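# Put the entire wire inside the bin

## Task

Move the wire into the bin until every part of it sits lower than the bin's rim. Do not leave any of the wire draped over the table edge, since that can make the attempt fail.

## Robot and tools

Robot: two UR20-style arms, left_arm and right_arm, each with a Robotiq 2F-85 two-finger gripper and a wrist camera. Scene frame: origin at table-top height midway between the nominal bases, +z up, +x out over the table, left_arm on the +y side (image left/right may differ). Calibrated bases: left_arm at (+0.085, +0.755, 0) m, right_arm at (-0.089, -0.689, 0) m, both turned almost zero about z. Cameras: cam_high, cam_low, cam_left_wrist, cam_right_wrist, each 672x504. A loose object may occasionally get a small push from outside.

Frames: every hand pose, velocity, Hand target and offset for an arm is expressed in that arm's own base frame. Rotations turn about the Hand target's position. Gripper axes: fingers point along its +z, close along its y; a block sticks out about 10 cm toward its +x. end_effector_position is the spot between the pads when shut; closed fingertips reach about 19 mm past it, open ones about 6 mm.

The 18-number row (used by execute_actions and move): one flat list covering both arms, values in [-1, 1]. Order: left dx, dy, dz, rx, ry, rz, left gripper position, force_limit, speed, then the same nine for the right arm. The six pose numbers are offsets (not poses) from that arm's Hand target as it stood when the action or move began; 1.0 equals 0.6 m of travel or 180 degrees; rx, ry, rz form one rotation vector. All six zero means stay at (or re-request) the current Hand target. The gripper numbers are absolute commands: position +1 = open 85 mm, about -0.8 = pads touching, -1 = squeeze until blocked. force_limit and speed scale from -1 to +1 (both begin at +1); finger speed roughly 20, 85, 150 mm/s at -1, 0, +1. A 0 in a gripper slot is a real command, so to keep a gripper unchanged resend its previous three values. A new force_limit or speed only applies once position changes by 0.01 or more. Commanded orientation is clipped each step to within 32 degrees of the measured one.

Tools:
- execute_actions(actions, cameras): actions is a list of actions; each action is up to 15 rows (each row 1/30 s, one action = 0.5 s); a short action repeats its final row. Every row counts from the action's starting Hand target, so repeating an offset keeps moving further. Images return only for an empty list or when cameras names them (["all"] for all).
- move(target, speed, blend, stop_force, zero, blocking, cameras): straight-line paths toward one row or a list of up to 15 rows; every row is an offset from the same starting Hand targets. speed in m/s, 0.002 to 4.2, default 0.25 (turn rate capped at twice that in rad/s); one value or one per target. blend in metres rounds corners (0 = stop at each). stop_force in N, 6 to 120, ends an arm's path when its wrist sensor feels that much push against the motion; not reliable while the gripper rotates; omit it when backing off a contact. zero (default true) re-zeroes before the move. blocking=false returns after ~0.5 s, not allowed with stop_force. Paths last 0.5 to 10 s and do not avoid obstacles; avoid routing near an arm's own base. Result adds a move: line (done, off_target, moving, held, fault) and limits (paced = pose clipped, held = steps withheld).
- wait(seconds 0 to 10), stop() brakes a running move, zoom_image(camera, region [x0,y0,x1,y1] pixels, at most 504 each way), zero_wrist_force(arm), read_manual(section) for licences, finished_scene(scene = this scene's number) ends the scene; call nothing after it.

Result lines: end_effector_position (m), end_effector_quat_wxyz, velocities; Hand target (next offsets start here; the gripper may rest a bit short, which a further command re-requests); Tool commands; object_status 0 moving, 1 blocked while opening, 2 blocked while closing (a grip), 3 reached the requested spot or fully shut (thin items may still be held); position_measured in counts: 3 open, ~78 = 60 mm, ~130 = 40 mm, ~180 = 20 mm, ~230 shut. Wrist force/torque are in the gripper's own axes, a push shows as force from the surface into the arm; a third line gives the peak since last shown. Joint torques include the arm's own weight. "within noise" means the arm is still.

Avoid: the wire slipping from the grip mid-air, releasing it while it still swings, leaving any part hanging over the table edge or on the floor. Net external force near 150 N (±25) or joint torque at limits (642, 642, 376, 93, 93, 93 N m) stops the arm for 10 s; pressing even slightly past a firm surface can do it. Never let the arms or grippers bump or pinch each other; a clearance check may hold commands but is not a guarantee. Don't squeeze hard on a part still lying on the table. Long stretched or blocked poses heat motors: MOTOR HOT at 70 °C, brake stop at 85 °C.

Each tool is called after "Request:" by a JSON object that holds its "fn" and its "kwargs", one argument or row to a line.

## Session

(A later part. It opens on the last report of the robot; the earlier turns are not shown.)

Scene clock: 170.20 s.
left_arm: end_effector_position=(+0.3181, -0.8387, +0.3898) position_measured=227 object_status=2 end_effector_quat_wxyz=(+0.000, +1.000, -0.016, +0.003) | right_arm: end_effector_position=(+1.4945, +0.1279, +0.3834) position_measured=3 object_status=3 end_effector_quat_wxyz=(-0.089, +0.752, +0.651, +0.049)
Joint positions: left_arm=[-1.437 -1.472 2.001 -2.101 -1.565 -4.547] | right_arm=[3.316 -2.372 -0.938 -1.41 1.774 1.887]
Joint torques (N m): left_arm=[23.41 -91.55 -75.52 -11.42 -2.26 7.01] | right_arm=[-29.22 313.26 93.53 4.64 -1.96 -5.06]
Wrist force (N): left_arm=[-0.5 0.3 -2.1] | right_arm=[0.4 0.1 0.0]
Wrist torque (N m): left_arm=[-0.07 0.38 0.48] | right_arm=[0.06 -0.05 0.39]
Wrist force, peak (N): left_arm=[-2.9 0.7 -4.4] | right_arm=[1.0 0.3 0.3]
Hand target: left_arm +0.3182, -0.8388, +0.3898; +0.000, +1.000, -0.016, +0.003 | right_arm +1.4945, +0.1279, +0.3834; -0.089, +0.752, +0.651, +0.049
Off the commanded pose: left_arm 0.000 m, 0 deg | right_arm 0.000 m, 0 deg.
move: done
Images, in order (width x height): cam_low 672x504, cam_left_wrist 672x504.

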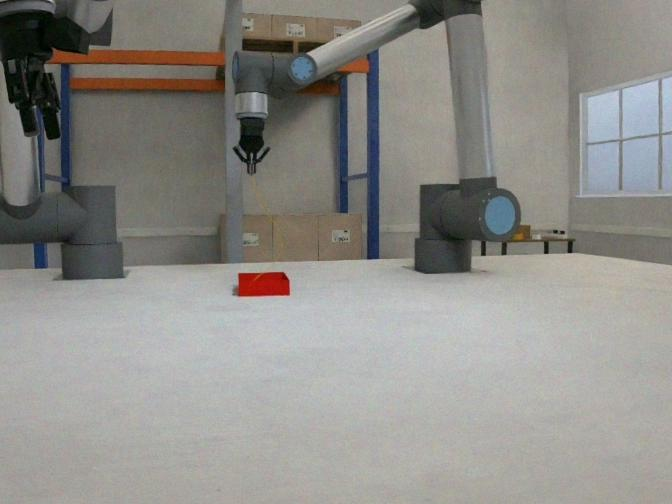

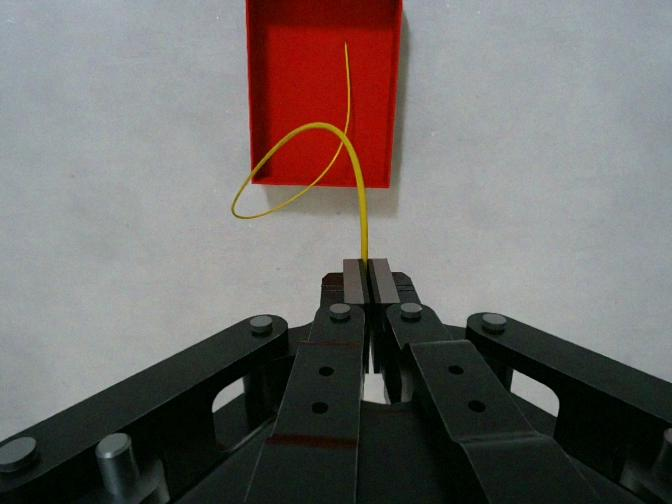

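Request:
{"fn": "move", "kwargs": {
  "target": [0.02,-0.01,-0.38,0,0,0,-1,-0.5,-1,0,0,0,0,0,0,1,1,1],
  "speed": 0.15,
  "cameras": ["cam_left_wrist"]
}}

Scene clock: 178.00 s.
left_arm: end_effector_position=(+0.3302, -0.8448, +0.1619) position_measured=227 object_status=2 end_effector_quat_wxyz=(+0.000, +1.000, -0.016, +0.003) | right_arm: end_effector_position=(+1.4945, +0.1279, +0.3834) position_measured=3 object_status=3 end_effector_quat_wxyz=(-0.089, +0.752, +0.651, +0.049)
Joint positions: left_arm=[-1.424 -1.266 2.144 -2.45 -1.565 -4.534] | right_arm=[3.316 -2.372 -0.938 -1.41 1.774 1.887]
Joint torques (N m): left_arm=[26.17 -120.56 -45.37 -12.28 -3.04 7.15] | right_arm=[-25.9 312.44 93.75 4.42 -1.85 -5.12]
Wrist force (N): left_arm=[-0.1 0.0 -1.5] | right_arm=[0.3 -0.1 -0.1]
Wrist torque (N m): left_arm=[-0.10 0.32 0.48] | right_arm=[0.03 -0.01 0.39]
Wrist force, peak (N): left_arm=[-0.9 0.3 -5.0] | right_arm=[0.8 0.2 -0.3]
Hand target: left_arm +0.3302, -0.8448, +0.1618; +0.000, +1.000, -0.016, +0.003 | right_arm +1.4945, +0.1279, +0.3834; -0.089, +0.752, +0.651, +0.049
Off the commanded pose: left_arm 0.000 m, 0 deg | right_arm 0.000 m, 0 deg.
move: done
Images, in order (width x height): cam_left_wrist 672x504.

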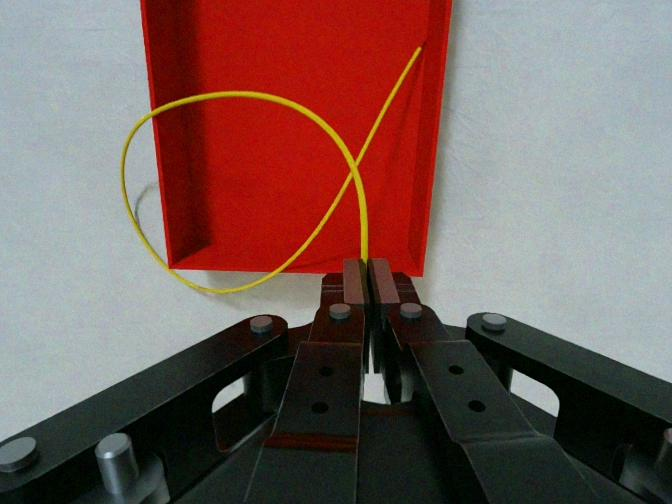

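Request:
{"fn": "move", "kwargs": {
  "target": [
    [0.1,-0.025,0,0,0,0,-1,-0.5,-1,0,0,0,0,0,0,1,1,1],
    [0.11,-0.03,-0.09,0,0,0,-1,-0.5,-1,0,0,0,0,0,0,1,1,1]
  ],
  "blend": [0.02,0],
  "speed": 0.12,
  "cameras": ["cam_left_wrist"]
}}

Scene clock: 182.80 s.
left_arm: end_effector_position=(+0.3962, -0.8628, +0.1079) position_measured=227 object_status=2 end_effector_quat_wxyz=(+0.000, +1.000, -0.016, +0.003) | right_arm: end_effector_position=(+1.4945, +0.1279, +0.3834) position_measured=3 object_status=3 end_effector_quat_wxyz=(-0.089, +0.752, +0.651, +0.049)
Joint positions: left_arm=[-1.356 -1.172 2.107 -2.508 -1.565 -4.466] | right_arm=[3.316 -2.372 -0.938 -1.41 1.774 1.887]
Joint torques (N m): left_arm=[25.28 -144.48 -40.78 -12.13 -3.23 7] | right_arm=[-28.95 310.3 94.61 4.38 -2.25 -4.89]
Wrist force (N): left_arm=[-0.3 -0.1 -1.8] | right_arm=[0.1 0.3 -0.1]
Wrist torque (N m): left_arm=[-0.14 0.34 0.50] | right_arm=[0.09 0.01 0.39]
Wrist force, peak (N): left_arm=[0.7 1.1 -3.4] | right_arm=[0.8 0.4 -0.1]
Hand target: left_arm +0.3962, -0.8628, +0.1078; +0.000, +1.000, -0.016, +0.003 | right_arm +1.4945, +0.1279, +0.3834; -0.089, +0.752, +0.651, +0.049
Off the commanded pose: left_arm 0.000 m, 0 deg | right_arm 0.000 m, 0 deg.
move: done
Images, in order (width x height): cam_left_wrist 672x504.

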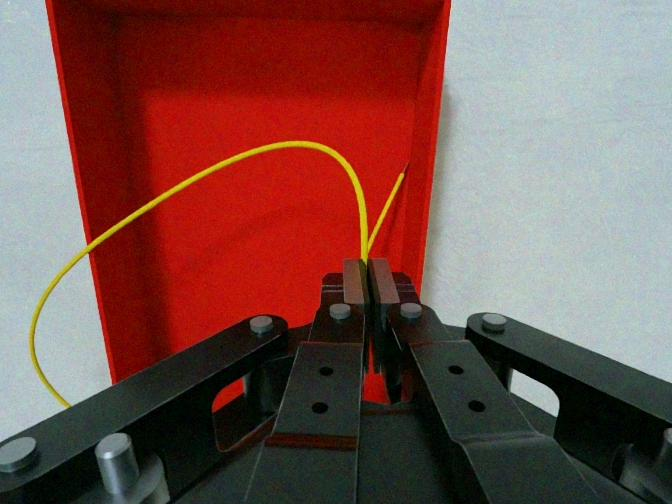

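Request:
{"fn": "move", "kwargs": {
  "target": [
    [-0.02,0.02,0.1,0,0,-0.1,-1,-0.5,-1,0,0,0,0,0,0,1,1,1],
    [-0.08,0.05,0.08,0,0,-0.36,-1,-0.5,-1,0,0,0,0,0,0,1,1,1]
  ],
  "blend": [0.02,0],
  "speed": 0.3,
  "cameras": ["cam_left_wrist"]
}}

Scene clock: 189.90 s.
left_arm: end_effector_position=(+0.3482, -0.8328, +0.1558) position_measured=227 object_status=2 end_effector_quat_wxyz=(+0.002, +0.836, -0.549, +0.002) | right_arm: end_effector_position=(+1.4945, +0.1279, +0.3834) position_measured=3 object_status=3 end_effector_quat_wxyz=(-0.089, +0.752, +0.651, +0.049)
Joint positions: left_arm=[-1.4 -1.264 2.155 -2.468 -1.57 -3.379] | right_arm=[3.316 -2.372 -0.938 -1.41 1.774 1.887]
Joint torques (N m): left_arm=[-18.52 -162.55 -44.65 -12.89 -3.57 6.64] | right_arm=[-29.81 310.64 95.05 4.85 -1.75 -5.12]
Wrist force (N): left_arm=[-0.7 0.0 -1.4] | right_arm=[0.5 0.1 -0.1]
Wrist torque (N m): left_arm=[-0.11 0.42 0.48] | right_arm=[0.06 -0.06 0.39]
Wrist force, peak (N): left_arm=[0.3 0.7 -3.5] | right_arm=[0.9 0.0 0.4]
Hand target: left_arm +0.3482, -0.8328, +0.1558; +0.002, +0.836, -0.549, +0.002 | right_arm +1.4945, +0.1279, +0.3834; -0.089, +0.752, +0.651, +0.049
Off the commanded pose: left_arm 0.000 m, 0 deg | right_arm 0.000 m, 0 deg.
move: done
Images, in order (width x height): cam_left_wrist 672x504.

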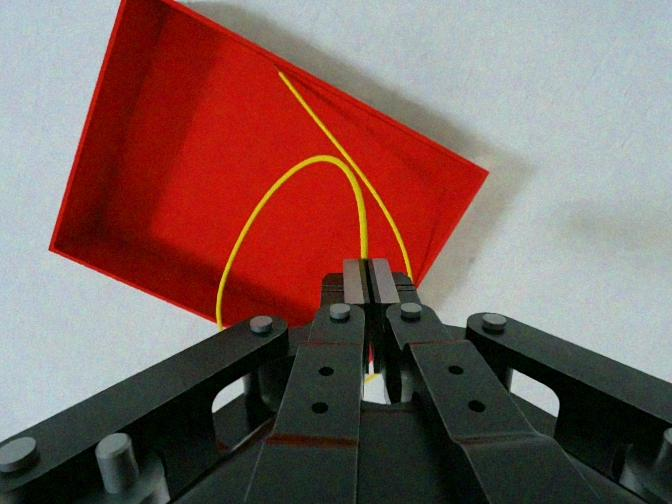

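Request:
{"fn": "move", "kwargs": {
  "target": [-0.015,-0.03,-0.13,0,0,0,-1,-0.5,-1,0,0,0,0,0,0,1,1,1],
  "speed": 0.15,
  "cameras": ["cam_left_wrist","cam_high"]
}}

Request:
{"fn": "zoom_image", "kwargs": {
  "camera": "cam_high",
  "region": [300, 60, 440, 200]
}}

Scene clock: 201.97 s.
left_arm: end_effector_position=(+0.3392, -0.8507, +0.0779) position_measured=227 object_status=2 end_effector_quat_wxyz=(+0.002, +0.836, -0.549, +0.002) | right_arm: end_effector_position=(+1.4945, +0.1279, +0.3834) position_measured=3 object_status=3 end_effector_quat_wxyz=(-0.089, +0.752, +0.651, +0.049)
Joint positions: left_arm=[-1.413 -1.165 2.168 -2.58 -1.57 -3.392] | right_arm=[3.316 -2.372 -0.938 -1.41 1.774 1.887]
Joint torques (N m): left_arm=[-23.14 -136.65 -38.64 -13.32 2.25 -4.33] | right_arm=[-29.27 311.83 95.15 4.7 -1.49 -4.65]
Wrist force (N): left_arm=[-0.1 0.3 -2.1] | right_arm=[0.1 0.0 -0.4]
Wrist torque (N m): left_arm=[-0.08 0.30 0.89] | right_arm=[0.03 0.01 0.39]
Wrist force, peak (N): left_arm=[-0.8 -0.2 -4.3] | right_arm=[1.0 0.4 -0.1]
Hand target: left_arm +0.3392, -0.8508, +0.0778; +0.002, +0.836, -0.549, +0.002 | right_arm +1.4945, +0.1279, +0.3834; -0.089, +0.752, +0.651, +0.049
Off the commanded pose: left_arm 0.000 m, 0 deg | right_arm 0.000 m, 0 deg.
move: done
Images, in order (width x height): cam_high 672x504, cam_left_wrist 672x504.

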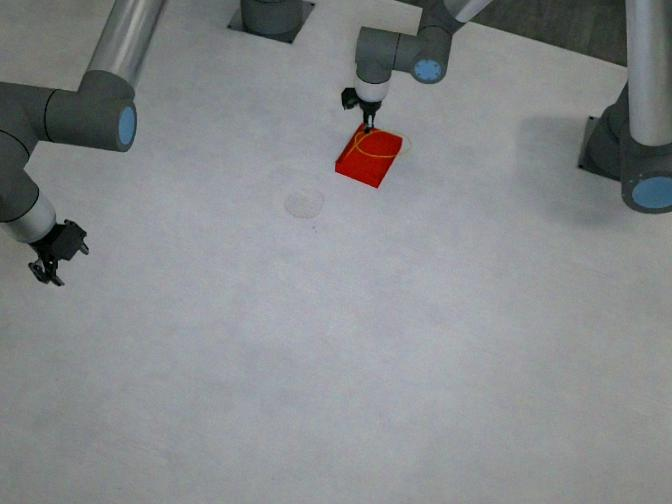

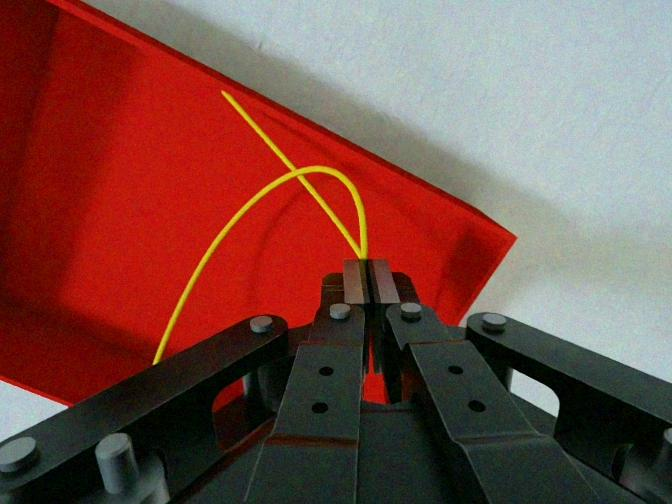

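Scaled by 3.600 from the camera's 672x504 image, which has a finer 960x720 frame.

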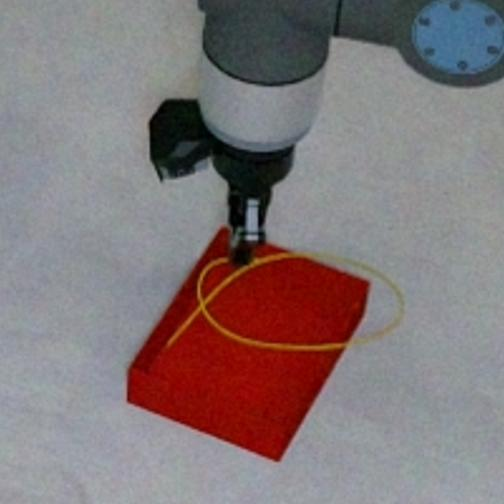

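Request:
{"fn": "move", "kwargs": {
  "target": [
    [0.02,0.01,0.05,0,0,-0.15,-1,-0.5,-1,0,0,0,0,0,0,1,1,1],
    [0.06,0.005,0.0,0,0,-0.36,-1,-0.5,-1,0,0,0,0,0,0,1,1,1]
  ],
  "blend": [0.01,0],
  "speed": 0.3,
  "cameras": ["cam_left_wrist","cam_high"]
}}

Request:
{"fn": "zoom_image", "kwargs": {
  "camera": "cam_high",
  "region": [300, 60, 440, 200]
}}

Scene clock: 208.73 s.
left_arm: end_effector_position=(+0.3752, -0.8478, +0.0778) position_measured=227 object_status=2 end_effector_quat_wxyz=(-0.003, -0.412, +0.911, -0.001) | right_arm: end_effector_position=(+1.4945, +0.1279, +0.3834) position_measured=3 object_status=3 end_effector_quat_wxyz=(-0.089, +0.752, +0.651, +0.049)
Joint positions: left_arm=[-1.371 -1.155 2.15 -2.569 -1.576 -2.219] | right_arm=[3.316 -2.372 -0.938 -1.41 1.774 1.887]
Joint torques (N m): left_arm=[24.01 -136.14 -74.33 -12.35 -3.55 7.39] | right_arm=[-27.9 309.26 95.7 4.7 -1.98 -4.95]
Wrist force (N): left_arm=[-0.1 0.3 -1.6] | right_arm=[0.3 0.1 0.0]
Wrist torque (N m): left_arm=[-0.08 0.29 0.49] | right_arm=[0.07 -0.01 0.39]
Wrist force, peak (N): left_arm=[-0.4 0.5 -2.7] | right_arm=[0.8 -0.1 -0.3]
Hand target: left_arm +0.3752, -0.8478, +0.0778; -0.003, -0.412, +0.911, -0.001 | right_arm +1.4945, +0.1279, +0.3834; -0.089, +0.752, +0.651, +0.049
Off the commanded pose: left_arm 0.000 m, 0 deg | right_arm 0.000 m, 0 deg.
move: done
Images, in order (width x height): cam_high 672x504, cam_left_wrist 672x504.

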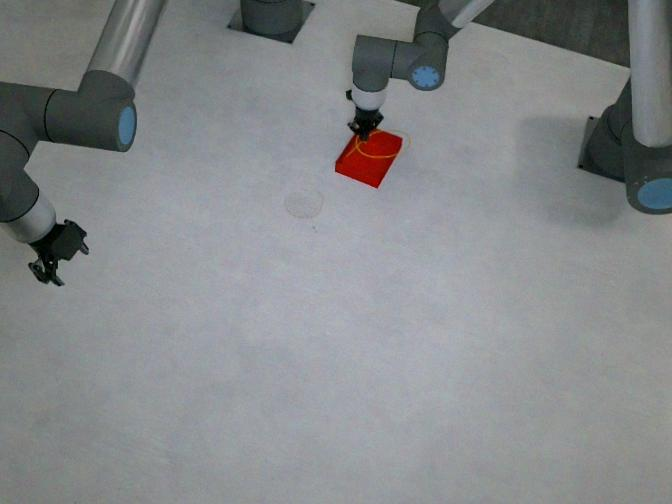

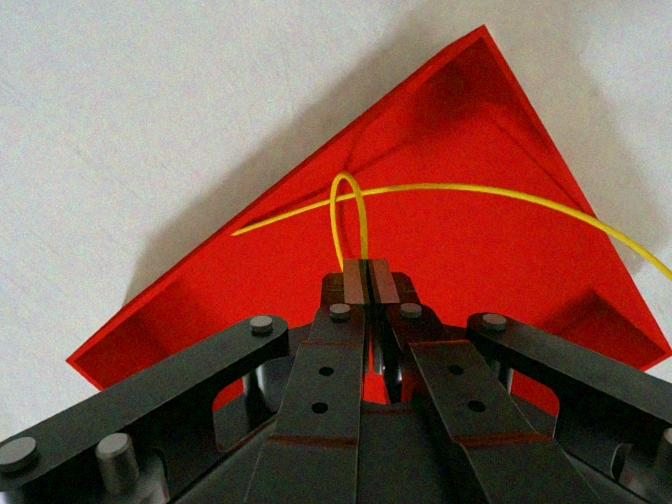

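Scaled by 3.600 from the camera's 672x504 image, which has a finer 960x720 frame.

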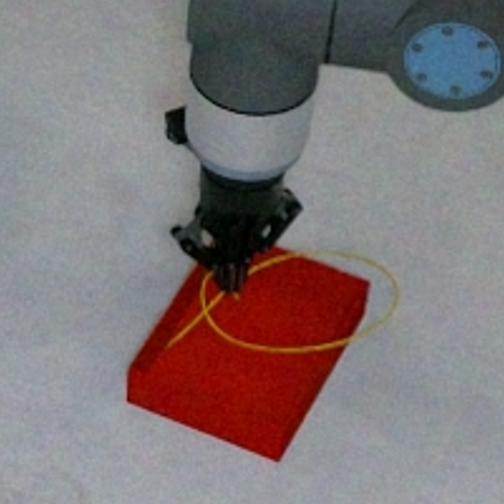

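Request:
{"fn": "move", "kwargs": {
  "target": [
    [-0.02,0.05,0.5,0,0,0.1,-1,-0.5,-1,0,0,0,0,0,0,1,1,1],
    [-0.06,0.13,0.985,0,0,0.23,-1,-0.5,-1,0,0,0,0,0,0,1,1,1]
  ],
  "blend": [0.05,0],
  "speed": 0.35
}}

Request:
{"fn": "move", "kwargs": {
  "target": [0,0.03,-0.42,0,0,0,-1,-0.5,-1,0,0,0,0,0,0,1,1,1],
  "speed": 0.12,
  "cameras": ["cam_left_wrist","cam_high"]
}}

Request:
{"fn": "zoom_image", "kwargs": {
  "camera": "cam_high",
  "region": [300, 60, 440, 200]
}}

Scene clock: 224.43 s.
left_arm: end_effector_position=(+0.3392, -0.7698, +0.6686) position_measured=227 object_status=2 end_effector_quat_wxyz=(+0.002, +0.707, -0.707, +0.002) | right_arm: end_effector_position=(+1.4945, +0.1279, +0.3834) position_measured=3 object_status=3 end_effector_quat_wxyz=(-0.089, +0.752, +0.651, +0.049)
Joint positions: left_arm=[-1.396 -1.649 1.775 -1.702 -1.572 -2.967] | right_arm=[3.316 -2.372 -0.938 -1.41 1.774 1.887]
Joint torques (N m): left_arm=[-20.64 -104.85 -111.58 -5.36 2.98 -4.62] | right_arm=[-26.52 308.44 94.18 4.76 -2.13 -4.53]
Wrist force (N): left_arm=[-0.2 0.4 -2.2] | right_arm=[0.5 0.0 0.1]
Wrist torque (N m): left_arm=[-0.06 0.31 0.87] | right_arm=[0.03 -0.05 0.40]
Wrist force, peak (N): left_arm=[-1.2 0.9 -6.6] | right_arm=[0.6 -0.1 -0.4]
Hand target: left_arm +0.3392, -0.7698, +0.6688; +0.002, +0.707, -0.707, +0.002 | right_arm +1.4945, +0.1279, +0.3834; -0.089, +0.752, +0.651, +0.049
Off the commanded pose: left_arm 0.000 m, 0 deg | right_arm 0.000 m, 0 deg.
move: done

Scene clock: 227.00 s.
left_arm: end_effector_position=(+0.3392, -0.7518, +0.4169) position_measured=227 object_status=2 end_effector_quat_wxyz=(+0.002, +0.707, -0.707, +0.002) | right_arm: end_effector_position=(+1.4945, +0.1279, +0.3834) position_measured=3 object_status=3 end_effector_quat_wxyz=(-0.089, +0.752, +0.651, +0.049)
Joint positions: left_arm=[-1.392 -1.574 2.068 -2.071 -1.572 -2.963] | right_arm=[3.316 -2.372 -0.938 -1.41 1.774 1.887]
Joint torques (N m): left_arm=[24.93 -75.28 -65.71 -12.37 -2.53 7.54] | right_arm=[-28.45 305.89 95.64 4.6 -1.9 -4.65]
Wrist force (N): left_arm=[-0.3 -0.1 -1.8] | right_arm=[0.5 0.0 0.1]
Wrist torque (N m): left_arm=[-0.15 0.31 0.48] | right_arm=[0.05 -0.06 0.39]
Wrist force, peak (N): left_arm=[-0.2 0.1 -4.6] | right_arm=[0.5 0.5 -0.4]
Hand target: left_arm +0.3392, -0.7518, +0.4168; +0.002, +0.707, -0.707, +0.002 | right_arm +1.4945, +0.1279, +0.3834; -0.089, +0.752, +0.651, +0.049
Off the commanded pose: left_arm 0.000 m, 0 deg | right_arm 0.000 m, 0 deg.
move: done
Images, in order (width x height): cam_high 672x504, cam_left_wrist 672x504.

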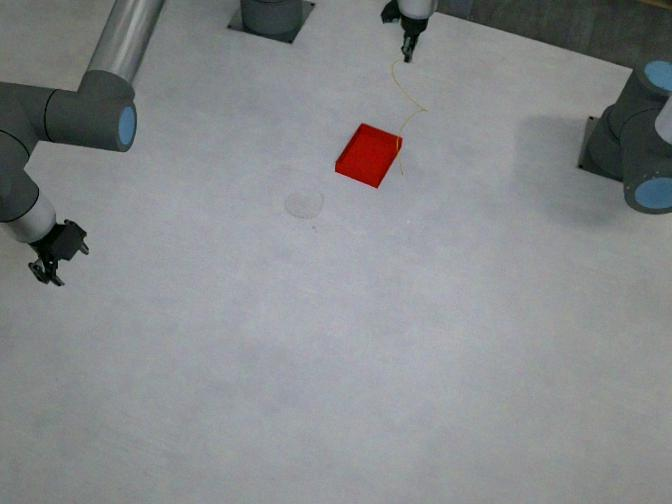

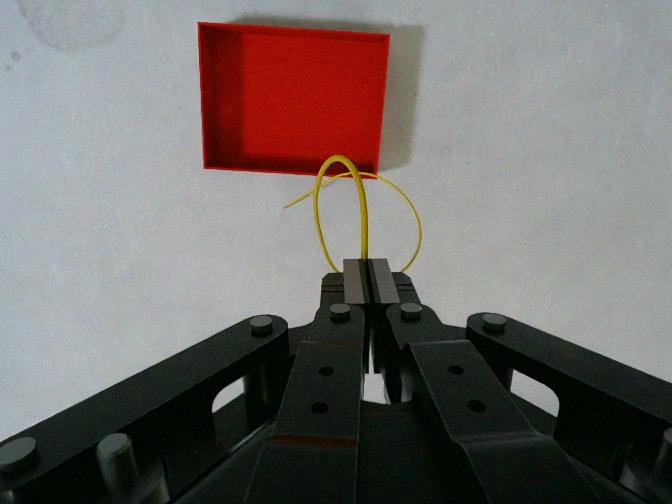

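Scaled by 3.600 from the camera's 672x504 image, which has a finer 960x720 frame.

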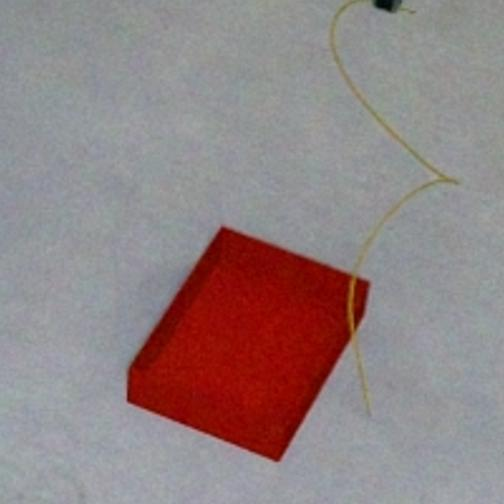

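Request:
{"fn": "move", "kwargs": {
  "target": [
    [0,0,0.33,0,0,0,-1,-0.5,-1,0,0,0,0,0,0,1,1,1],
    [0.06,-0.13,0.33,0,0,0,-1,-0.5,-1,0,0,0,0,0,0,1,1,1],
    [0.06,-0.15,-0.15,0,0,0,-1,-0.5,-1,0,0,0,0,0,0,1,1,1]
  ],
  "blend": [0.02,0,0],
  "speed": [0.25,0.2,0.13],
  "cameras": ["cam_left_wrist","cam_high"]
}}

Request:
{"fn": "zoom_image", "kwargs": {
  "camera": "cam_high",
  "region": [300, 60, 440, 200]
}}

Scene clock: 236.13 s.
left_arm: end_effector_position=(+0.3752, -0.8418, +0.3269) position_measured=227 object_status=2 end_effector_quat_wxyz=(+0.002, +0.707, -0.707, +0.002) | right_arm: end_effector_position=(+1.4945, +0.1279, +0.3834) position_measured=3 object_status=3 end_effector_quat_wxyz=(-0.089, +0.752, +0.651, +0.049)
Joint positions: left_arm=[-1.371 -1.402 2.022 -2.197 -1.573 -2.942] | right_arm=[3.316 -2.372 -0.938 -1.41 1.774 1.887]
Joint torques (N m): left_arm=[-20.2 -110.71 -58.24 -12.38 1.77 -4.46] | right_arm=[-27.17 307 96.29 4.79 -2.11 -4.92]
Wrist force (N): left_arm=[-0.9 0.1 -1.3] | right_arm=[0.1 0.2 -0.2]
Wrist torque (N m): left_arm=[-0.11 0.42 0.90] | right_arm=[0.08 0.02 0.39]
Wrist force, peak (N): left_arm=[-2.2 1.2 -5.5] | right_arm=[0.9 0.0 -0.3]
Hand target: left_arm +0.3752, -0.8418, +0.3268; +0.002, +0.707, -0.707, +0.002 | right_arm +1.4945, +0.1279, +0.3834; -0.089, +0.752, +0.651, +0.049
Off the commanded pose: left_arm 0.000 m, 0 deg | right_arm 0.000 m, 0 deg.
move: done
Images, in order (width x height): cam_high 672x504, cam_left_wrist 672x504.

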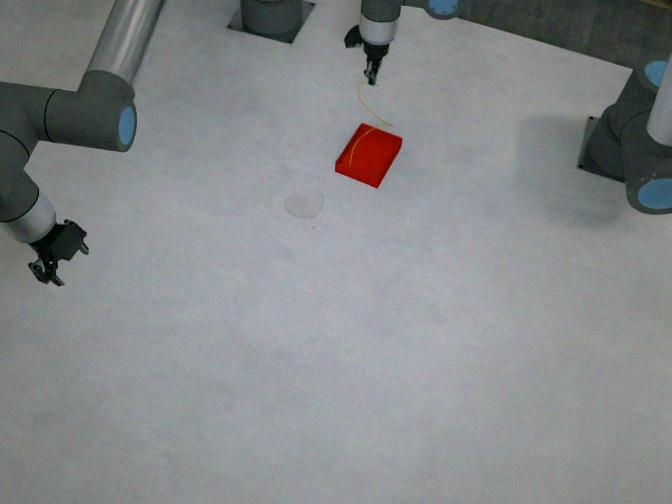

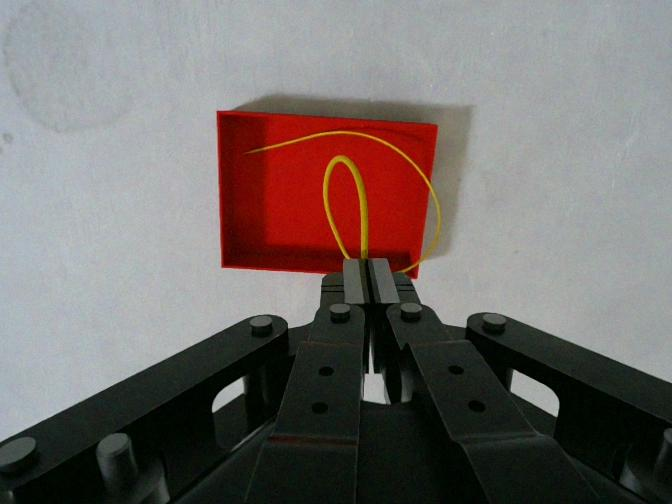

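Scaled by 3.600 from the camera's 672x504 image, which has a finer 960x720 frame.

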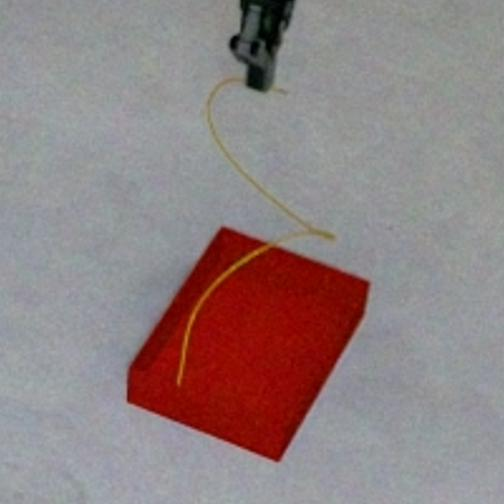

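Request:
{"fn": "move", "kwargs": {
  "target": [0.03,0,-0.33,0,0,0,-1,-0.5,-1,0,0,0,0,0,0,1,1,1],
  "speed": 0.13,
  "cameras": ["cam_left_wrist","cam_high"]
}}

Request:
{"fn": "zoom_image", "kwargs": {
  "camera": "cam_high",
  "region": [300, 60, 440, 200]
}}

Scene clock: 241.67 s.
left_arm: end_effector_position=(+0.3932, -0.8418, +0.1289) position_measured=227 object_status=2 end_effector_quat_wxyz=(+0.002, +0.707, -0.707, +0.002) | right_arm: end_effector_position=(+1.4945, +0.1279, +0.3834) position_measured=3 object_status=3 end_effector_quat_wxyz=(-0.089, +0.752, +0.651, +0.049)
Joint positions: left_arm=[-1.351 -1.212 2.129 -2.494 -1.573 -2.922] | right_arm=[3.316 -2.372 -0.938 -1.41 1.774 1.887]
Joint torques (N m): left_arm=[24.56 -134.14 -43 -12.24 -3.5 6.99] | right_arm=[-26.11 306.78 95.55 4.85 -1.9 -4.62]
Wrist force (N): left_arm=[-0.4 0.0 -1.8] | right_arm=[0.4 0.1 -0.1]
Wrist torque (N m): left_arm=[-0.11 0.35 0.52] | right_arm=[0.06 -0.04 0.39]
Wrist force, peak (N): left_arm=[-0.7 0.8 -4.0] | right_arm=[0.8 0.3 0.0]
Hand target: left_arm +0.3932, -0.8418, +0.1288; +0.002, +0.707, -0.707, +0.002 | right_arm +1.4945, +0.1279, +0.3834; -0.089, +0.752, +0.651, +0.049
Off the commanded pose: left_arm 0.000 m, 0 deg | right_arm 0.000 m, 0 deg.
move: done
Images, in order (width x height): cam_high 672x504, cam_left_wrist 672x504.

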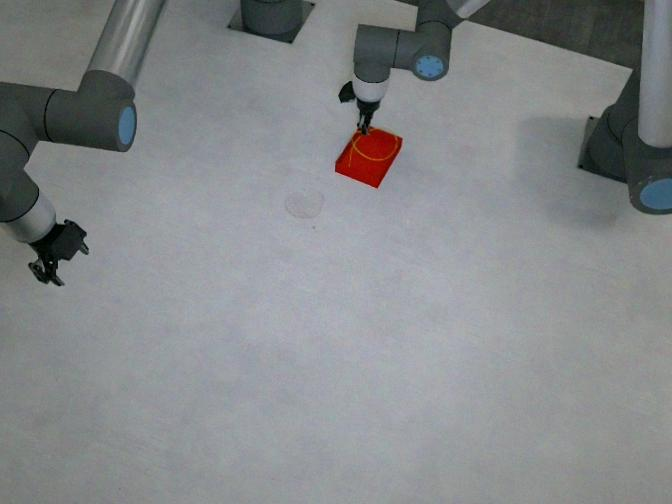

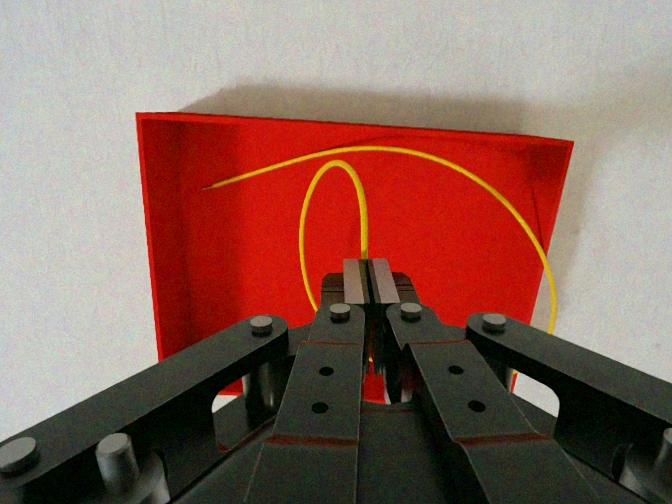

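Scaled by 3.600 from the camera's 672x504 image, which has a finer 960x720 frame.

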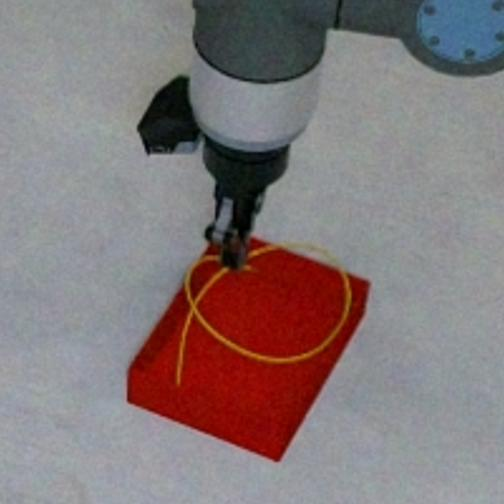

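Request:
{"fn": "move", "kwargs": {
  "target": [0.04,0,-0.128,0,0,0,-1,-0.5,-1,0,0,0,0,0,0,1,1,1],
  "speed": 0.12,
  "cameras": ["cam_left_wrist","cam_high"]
}}

Request:
{"fn": "zoom_image", "kwargs": {
  "camera": "cam_high",
  "region": [300, 60, 440, 200]
}}

Request:
{"fn": "zoom_image", "kwargs": {
  "camera": "cam_low",
  "region": [210, 220, 320, 310]
}}

Scene clock: 245.50 s.
left_arm: end_effector_position=(+0.4172, -0.8418, +0.0521) position_measured=227 object_status=2 end_effector_quat_wxyz=(+0.002, +0.707, -0.707, +0.002) | right_arm: end_effector_position=(+1.4945, +0.1279, +0.3834) position_measured=3 object_status=3 end_effector_quat_wxyz=(-0.089, +0.752, +0.651, +0.049)
Joint positions: left_arm=[-1.326 -1.116 2.141 -2.602 -1.573 -2.896] | right_arm=[3.316 -2.372 -0.938 -1.41 1.774 1.887]
Joint torques (N m): left_arm=[26.09 -144.34 -36.04 -11.85 -4.16 7.06] | right_arm=[-29.28 306.52 95.84 5 -2.23 -4.93]
Wrist force (N): left_arm=[-0.6 0.3 -2.2] | right_arm=[0.6 -0.3 -0.1]
Wrist torque (N m): left_arm=[-0.04 0.41 0.48] | right_arm=[-0.01 -0.07 0.39]
Wrist force, peak (N): left_arm=[-0.5 0.5 -4.2] | right_arm=[0.4 0.1 -0.8]
Hand target: left_arm +0.4172, -0.8418, +0.0520; +0.002, +0.707, -0.707, +0.002 | right_arm +1.4945, +0.1279, +0.3834; -0.089, +0.752, +0.651, +0.049
Off the commanded pose: left_arm 0.000 m, 0 deg | right_arm 0.000 m, 0 deg.
move: done
Images, in order (width x height): cam_high 672x504, cam_left_wrist 672x504.

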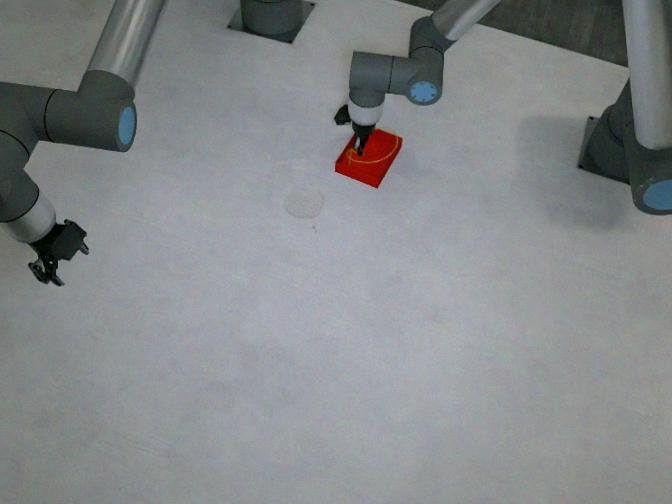

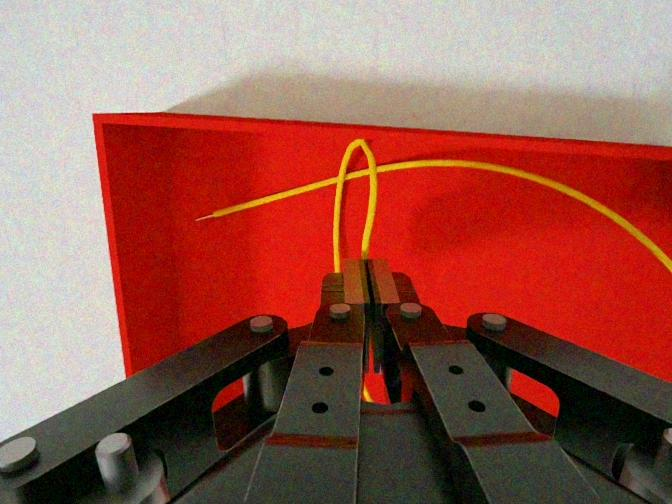

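Scaled by 3.600 from the camera's 672x504 image, which has a finer 960x720 frame.

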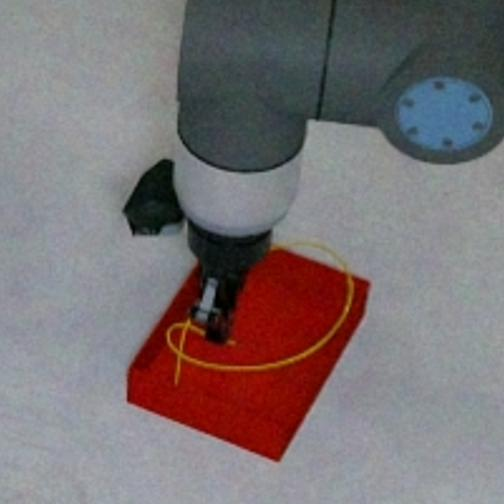

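This scene's latest camera images include none from cam_low. They are from: cam_high, cam_left_wrist. cam_low's image comes with the result of a call that names it in "cameras".

Request:
{"fn": "move", "kwargs": {
  "target": [0.01,0.01,-0.024,0,0,0,-1,-0.5,-1,0,0,0,0,0,0,1,1,1],
  "speed": 0.1
}}

Request:
{"fn": "move", "kwargs": {
  "target": [0,0,0,0,0,0,-0.5,-0.5,-1,0,0,0,0,0,0,1,1,1],
  "speed": 0.1
}}

Request:
{"fn": "move", "kwargs": {
  "target": [0,0,0.3,0,0,0,-0.5,-0.5,-1,0,0,0,0,0,0,1,1,1],
  "speed": 0.15,
  "cameras": ["cam_left_wrist","cam_high","cam_low"]
}}

Request:
{"fn": "zoom_image", "kwargs": {
  "camera": "cam_high",
  "region": [300, 60, 440, 200]
}}

Request:
{"fn": "zoom_image", "kwargs": {
  "camera": "cam_low",
  "region": [220, 240, 310, 310]
}}

Scene clock: 250.83 s.
left_arm: end_effector_position=(+0.4232, -0.8358, +0.0376) position_measured=227 object_status=2 end_effector_quat_wxyz=(+0.002, +0.707, -0.707, +0.002) | right_arm: end_effector_position=(+1.4945, +0.1279, +0.3834) position_measured=3 object_status=3 end_effector_quat_wxyz=(-0.089, +0.752, +0.651, +0.049)
Joint positions: left_arm=[-1.318 -1.101 2.149 -2.625 -1.573 -2.888] | right_arm=[3.316 -2.372 -0.938 -1.41 1.774 1.887]
Joint torques (N m): left_arm=[23.29 -148.67 -34.45 -12.34 -3.26 7.06] | right_arm=[-25.71 304.52 95.69 4.91 -2.06 -4.68]
Wrist force (N): left_arm=[-0.6 0.5 -2.2] | right_arm=[0.6 -0.2 -0.3]
Wrist torque (N m): left_arm=[0.00 0.40 0.47] | right_arm=[0.01 -0.07 0.39]
Wrist force, peak (N): left_arm=[-0.3 0.8 -2.7] | right_arm=[0.9 0.2 -0.2]
Hand target: left_arm +0.4232, -0.8358, +0.0376; +0.002, +0.707, -0.707, +0.002 | right_arm +1.4945, +0.1279, +0.3834; -0.089, +0.752, +0.651, +0.049
Off the commanded pose: left_arm 0.000 m, 0 deg | right_arm 0.000 m, 0 deg.
move: done

Scene clock: 251.77 s.
left_arm: end_effector_position=(+0.4232, -0.8358, +0.0376) position_measured=192 object_status=0 end_effector_quat_wxyz=(+0.002, +0.707, -0.707, +0.002) | right_arm: end_effector_position=(+1.4945, +0.1279, +0.3834) position_measured=3 object_status=3 end_effector_quat_wxyz=(-0.089, +0.752, +0.651, +0.049)
Joint positions: left_arm=[-1.318 -1.101 2.149 -2.625 -1.573 -2.888] | right_arm=[3.316 -2.372 -0.938 -1.41 1.774 1.887]
Joint torques (N m): left_arm=[28.66 -146 -34.24 -13 -3.47 7.09] | right_arm=[-27.38 305.24 95.31 4.85 -2 -4.86]
Wrist force (N): left_arm=[-0.4 -0.1 -1.6] | right_arm=[0.3 0.3 -0.2]
Wrist torque (N m): left_arm=[-0.09 0.37 0.48] | right_arm=[0.09 -0.02 0.40]
Wrist force, peak (N): left_arm=[-0.3 0.9 -2.0] | right_arm=[0.7 0.2 -0.3]
Hand target: left_arm +0.4232, -0.8358, +0.0376; +0.002, +0.707, -0.707, +0.002 | right_arm +1.4945, +0.1279, +0.3834; -0.089, +0.752, +0.651, +0.049
Off the commanded pose: left_arm 0.000 m, 0 deg | right_arm 0.000 m, 0 deg.
move: done

Scene clock: 253.47 s.
left_arm: end_effector_position=(+0.4232, -0.8357, +0.2174) position_measured=192 object_status=3 end_effector_quat_wxyz=(+0.002, +0.707, -0.707, +0.002) | right_arm: end_effector_position=(+1.4945, +0.1279, +0.3834) position_measured=3 object_status=3 end_effector_quat_wxyz=(-0.089, +0.752, +0.651, +0.049)
Joint positions: left_arm=[-1.318 -1.294 2.074 -2.356 -1.573 -2.888] | right_arm=[3.316 -2.372 -0.938 -1.41 1.774 1.887]
Joint torques (N m): left_arm=[2.03 -165.57 -86.97 -4.46 -0.83 3.09] | right_arm=[-26.49 304.33 94.77 5.08 -2.28 -4.79]
Wrist force (N): left_arm=[-0.2 0.5 -1.5] | right_arm=[0.3 0.0 0.1]
Wrist torque (N m): left_arm=[0.00 0.33 0.48] | right_arm=[0.04 -0.02 0.39]
Wrist force, peak (N): left_arm=[-0.8 0.4 -4.4] | right_arm=[0.6 -0.2 -0.4]
Hand target: left_arm +0.4232, -0.8358, +0.2176; +0.002, +0.707, -0.707, +0.002 | right_arm +1.4945, +0.1279, +0.3834; -0.089, +0.752, +0.651, +0.049
Off the commanded pose: left_arm 0.000 m, 0 deg | right_arm 0.000 m, 0 deg.
move: done
Images, in order (width x height): cam_high 672x504, cam_low 672x504, cam_left_wrist 672x504.

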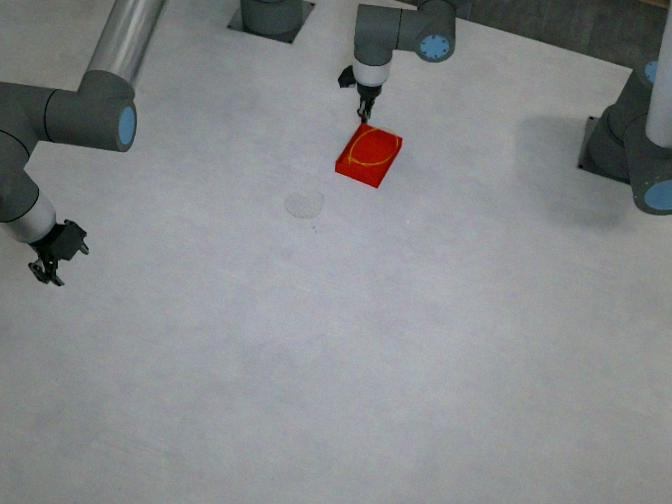

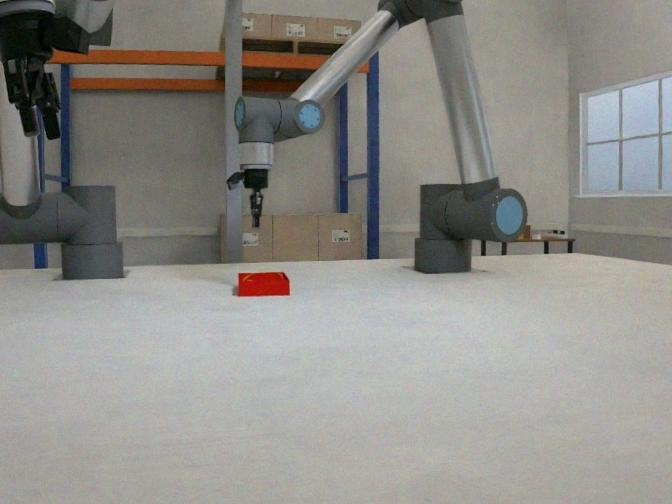

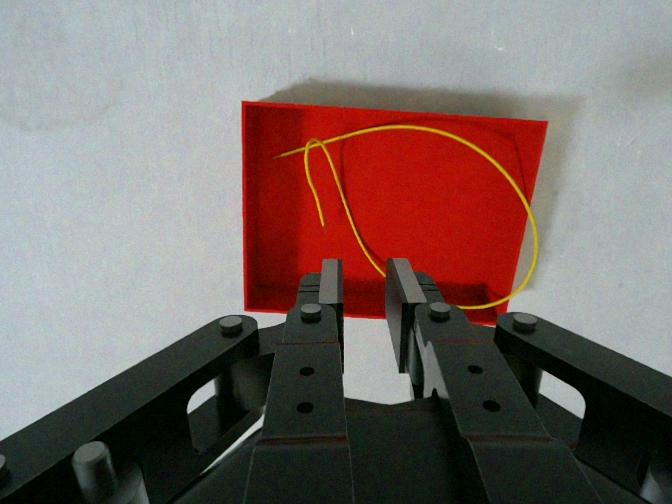

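Scaled by 3.600 from the camera's 672x504 image, which has a finer 960x720 frame.

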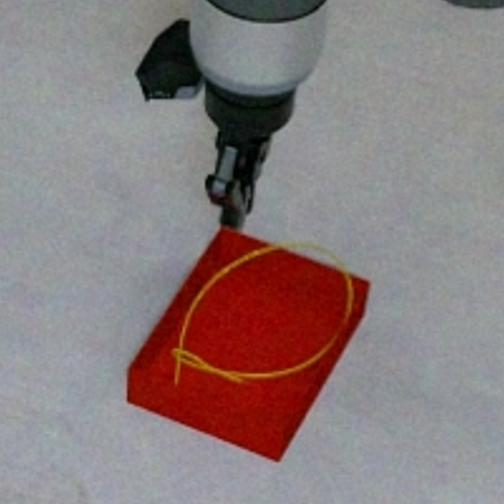

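Scaled by 5.600 from the camera's 672x504 image, which has a finer 960x720 frame.

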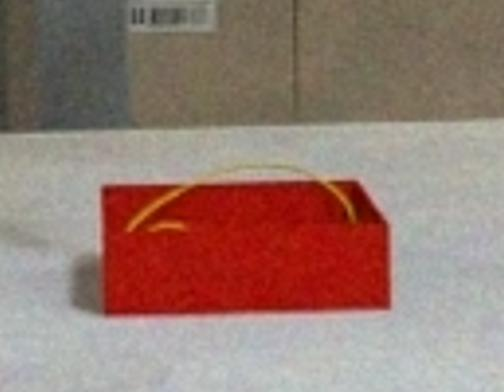

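Request:
{"fn": "move", "kwargs": {
  "target": [
    [-0.272,0.043,-0.03,0,0,0,-1,-0.5,0,0,0,0,0,0,0,1,1,1],
    [-0.272,0.043,-0.246,0,0,0,-1,-0.5,0,0,0,0,0,0,0,1,1,1],
    [-0.105,0.043,-0.246,0,0,0,-1,-0.5,0,0,0,0,0,0,0,1,1,1],
    [-0.13,0.043,-0.303,0,0,0,-1,-0.5,0,0,0,0,0,0,0,1,1,1],
    [-0.105,0.043,-0.303,0,0,0,-1,-0.5,0,0,0,0,0,0,0,1,1,1],
    [-0.09,0.043,0.05,0,0,0,-1,-0.5,0,0,0,0,0,0,0,1,1,1]
  ],
  "blend": [0.03,0.01,0.005,0.005,0.003,0],
  "speed": [0.25,0.15,0.07,0.06,0.06,0.15],
  "cameras": ["cam_left_wrist","cam_high","cam_low"]
}}

Request:
{"fn": "zoom_image", "kwargs": {
  "camera": "cam_high",
  "region": [300, 60, 440, 200]
}}

Request:
{"fn": "zoom_image", "kwargs": {
  "camera": "cam_low",
  "region": [220, 240, 310, 310]
}}

Scene clock: 272.03 s.
left_arm: end_effector_position=(+0.3692, -0.8099, +0.2474) position_measured=232 object_status=3 end_effector_quat_wxyz=(+0.002, +0.707, -0.707, +0.002) | right_arm: end_effector_position=(+1.4945, +0.1279, +0.3834) position_measured=3 object_status=3 end_effector_quat_wxyz=(-0.089, +0.752, +0.651, +0.049)
Joint positions: left_arm=[-1.37 -1.368 2.12 -2.328 -1.573 -2.941] | right_arm=[3.316 -2.372 -0.938 -1.41 1.774 1.887]
Joint torques (N m): left_arm=[24.61 -149.63 -90.21 -4.67 -2.65 7.2] | right_arm=[-28.27 305.98 95.27 4.98 -2.17 -4.36]
Wrist force (N): left_arm=[-0.7 0.3 -2.0] | right_arm=[0.7 0.0 -0.2]
Wrist torque (N m): left_arm=[-0.06 0.37 0.49] | right_arm=[0.04 -0.10 0.40]
Wrist force, peak (N): left_arm=[-0.1 -0.2 -4.5] | right_arm=[0.7 -0.3 -0.5]
Hand target: left_arm +0.3692, -0.8100, +0.2476; +0.002, +0.707, -0.707, +0.002 | right_arm +1.4945, +0.1279, +0.3834; -0.089, +0.752, +0.651, +0.049
Off the commanded pose: left_arm 0.000 m, 0 deg | right_arm 0.000 m, 0 deg.
move: done
Images, in order (width x height): cam_high 672x504, cam_low 672x504, cam_left_wrist 672x504.

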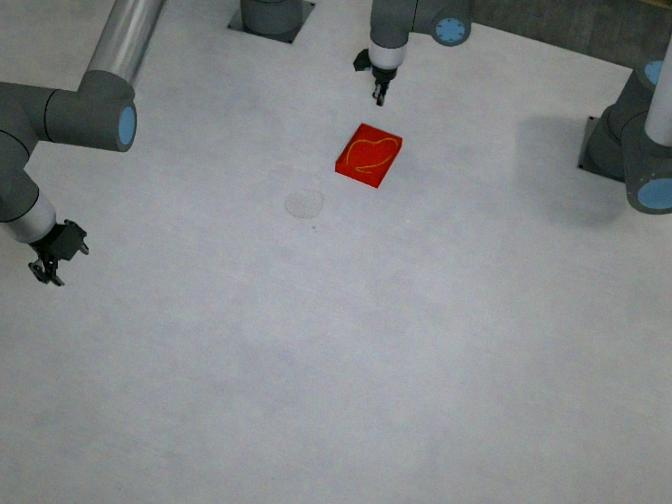

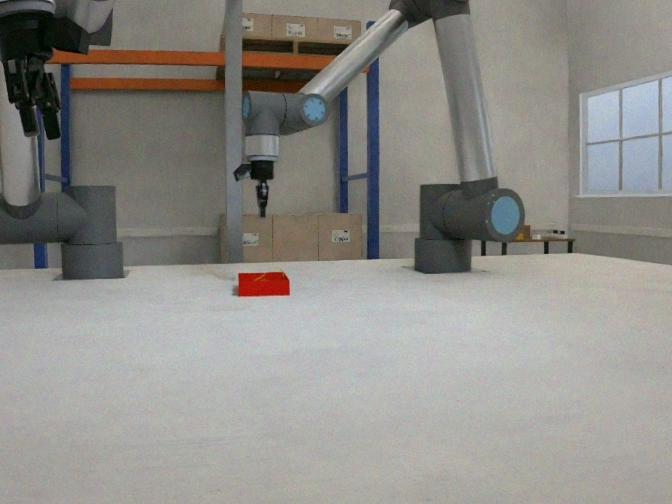

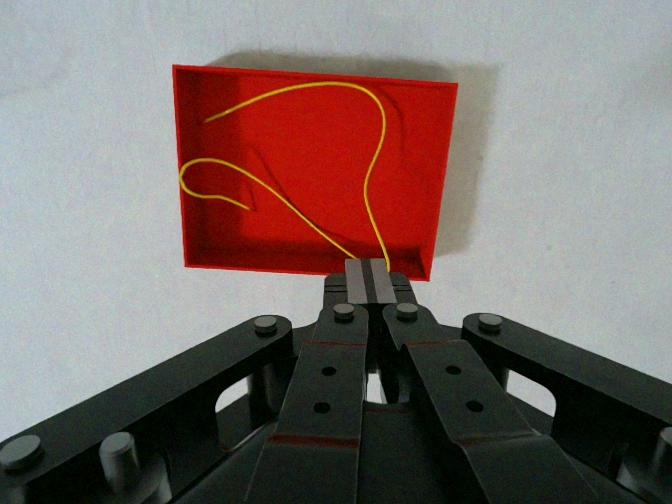

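Scaled by 3.600 from the camera's 672x504 image, which has a finer 960x720 frame.

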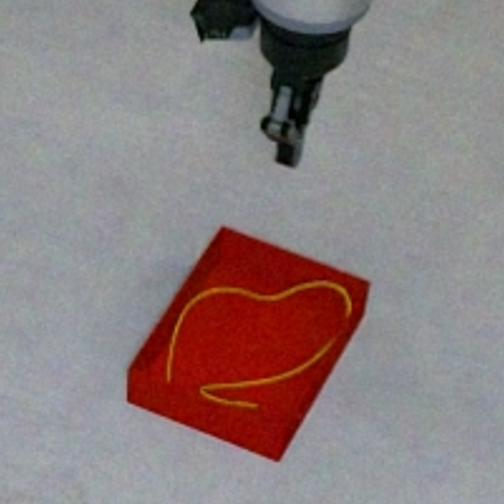

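Scaled by 5.600 from the camera's 672x504 image, which has a finer 960x720 frame.

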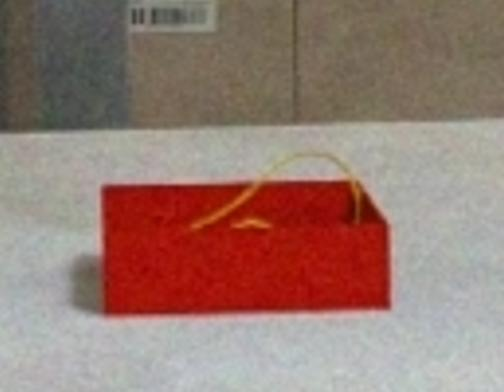

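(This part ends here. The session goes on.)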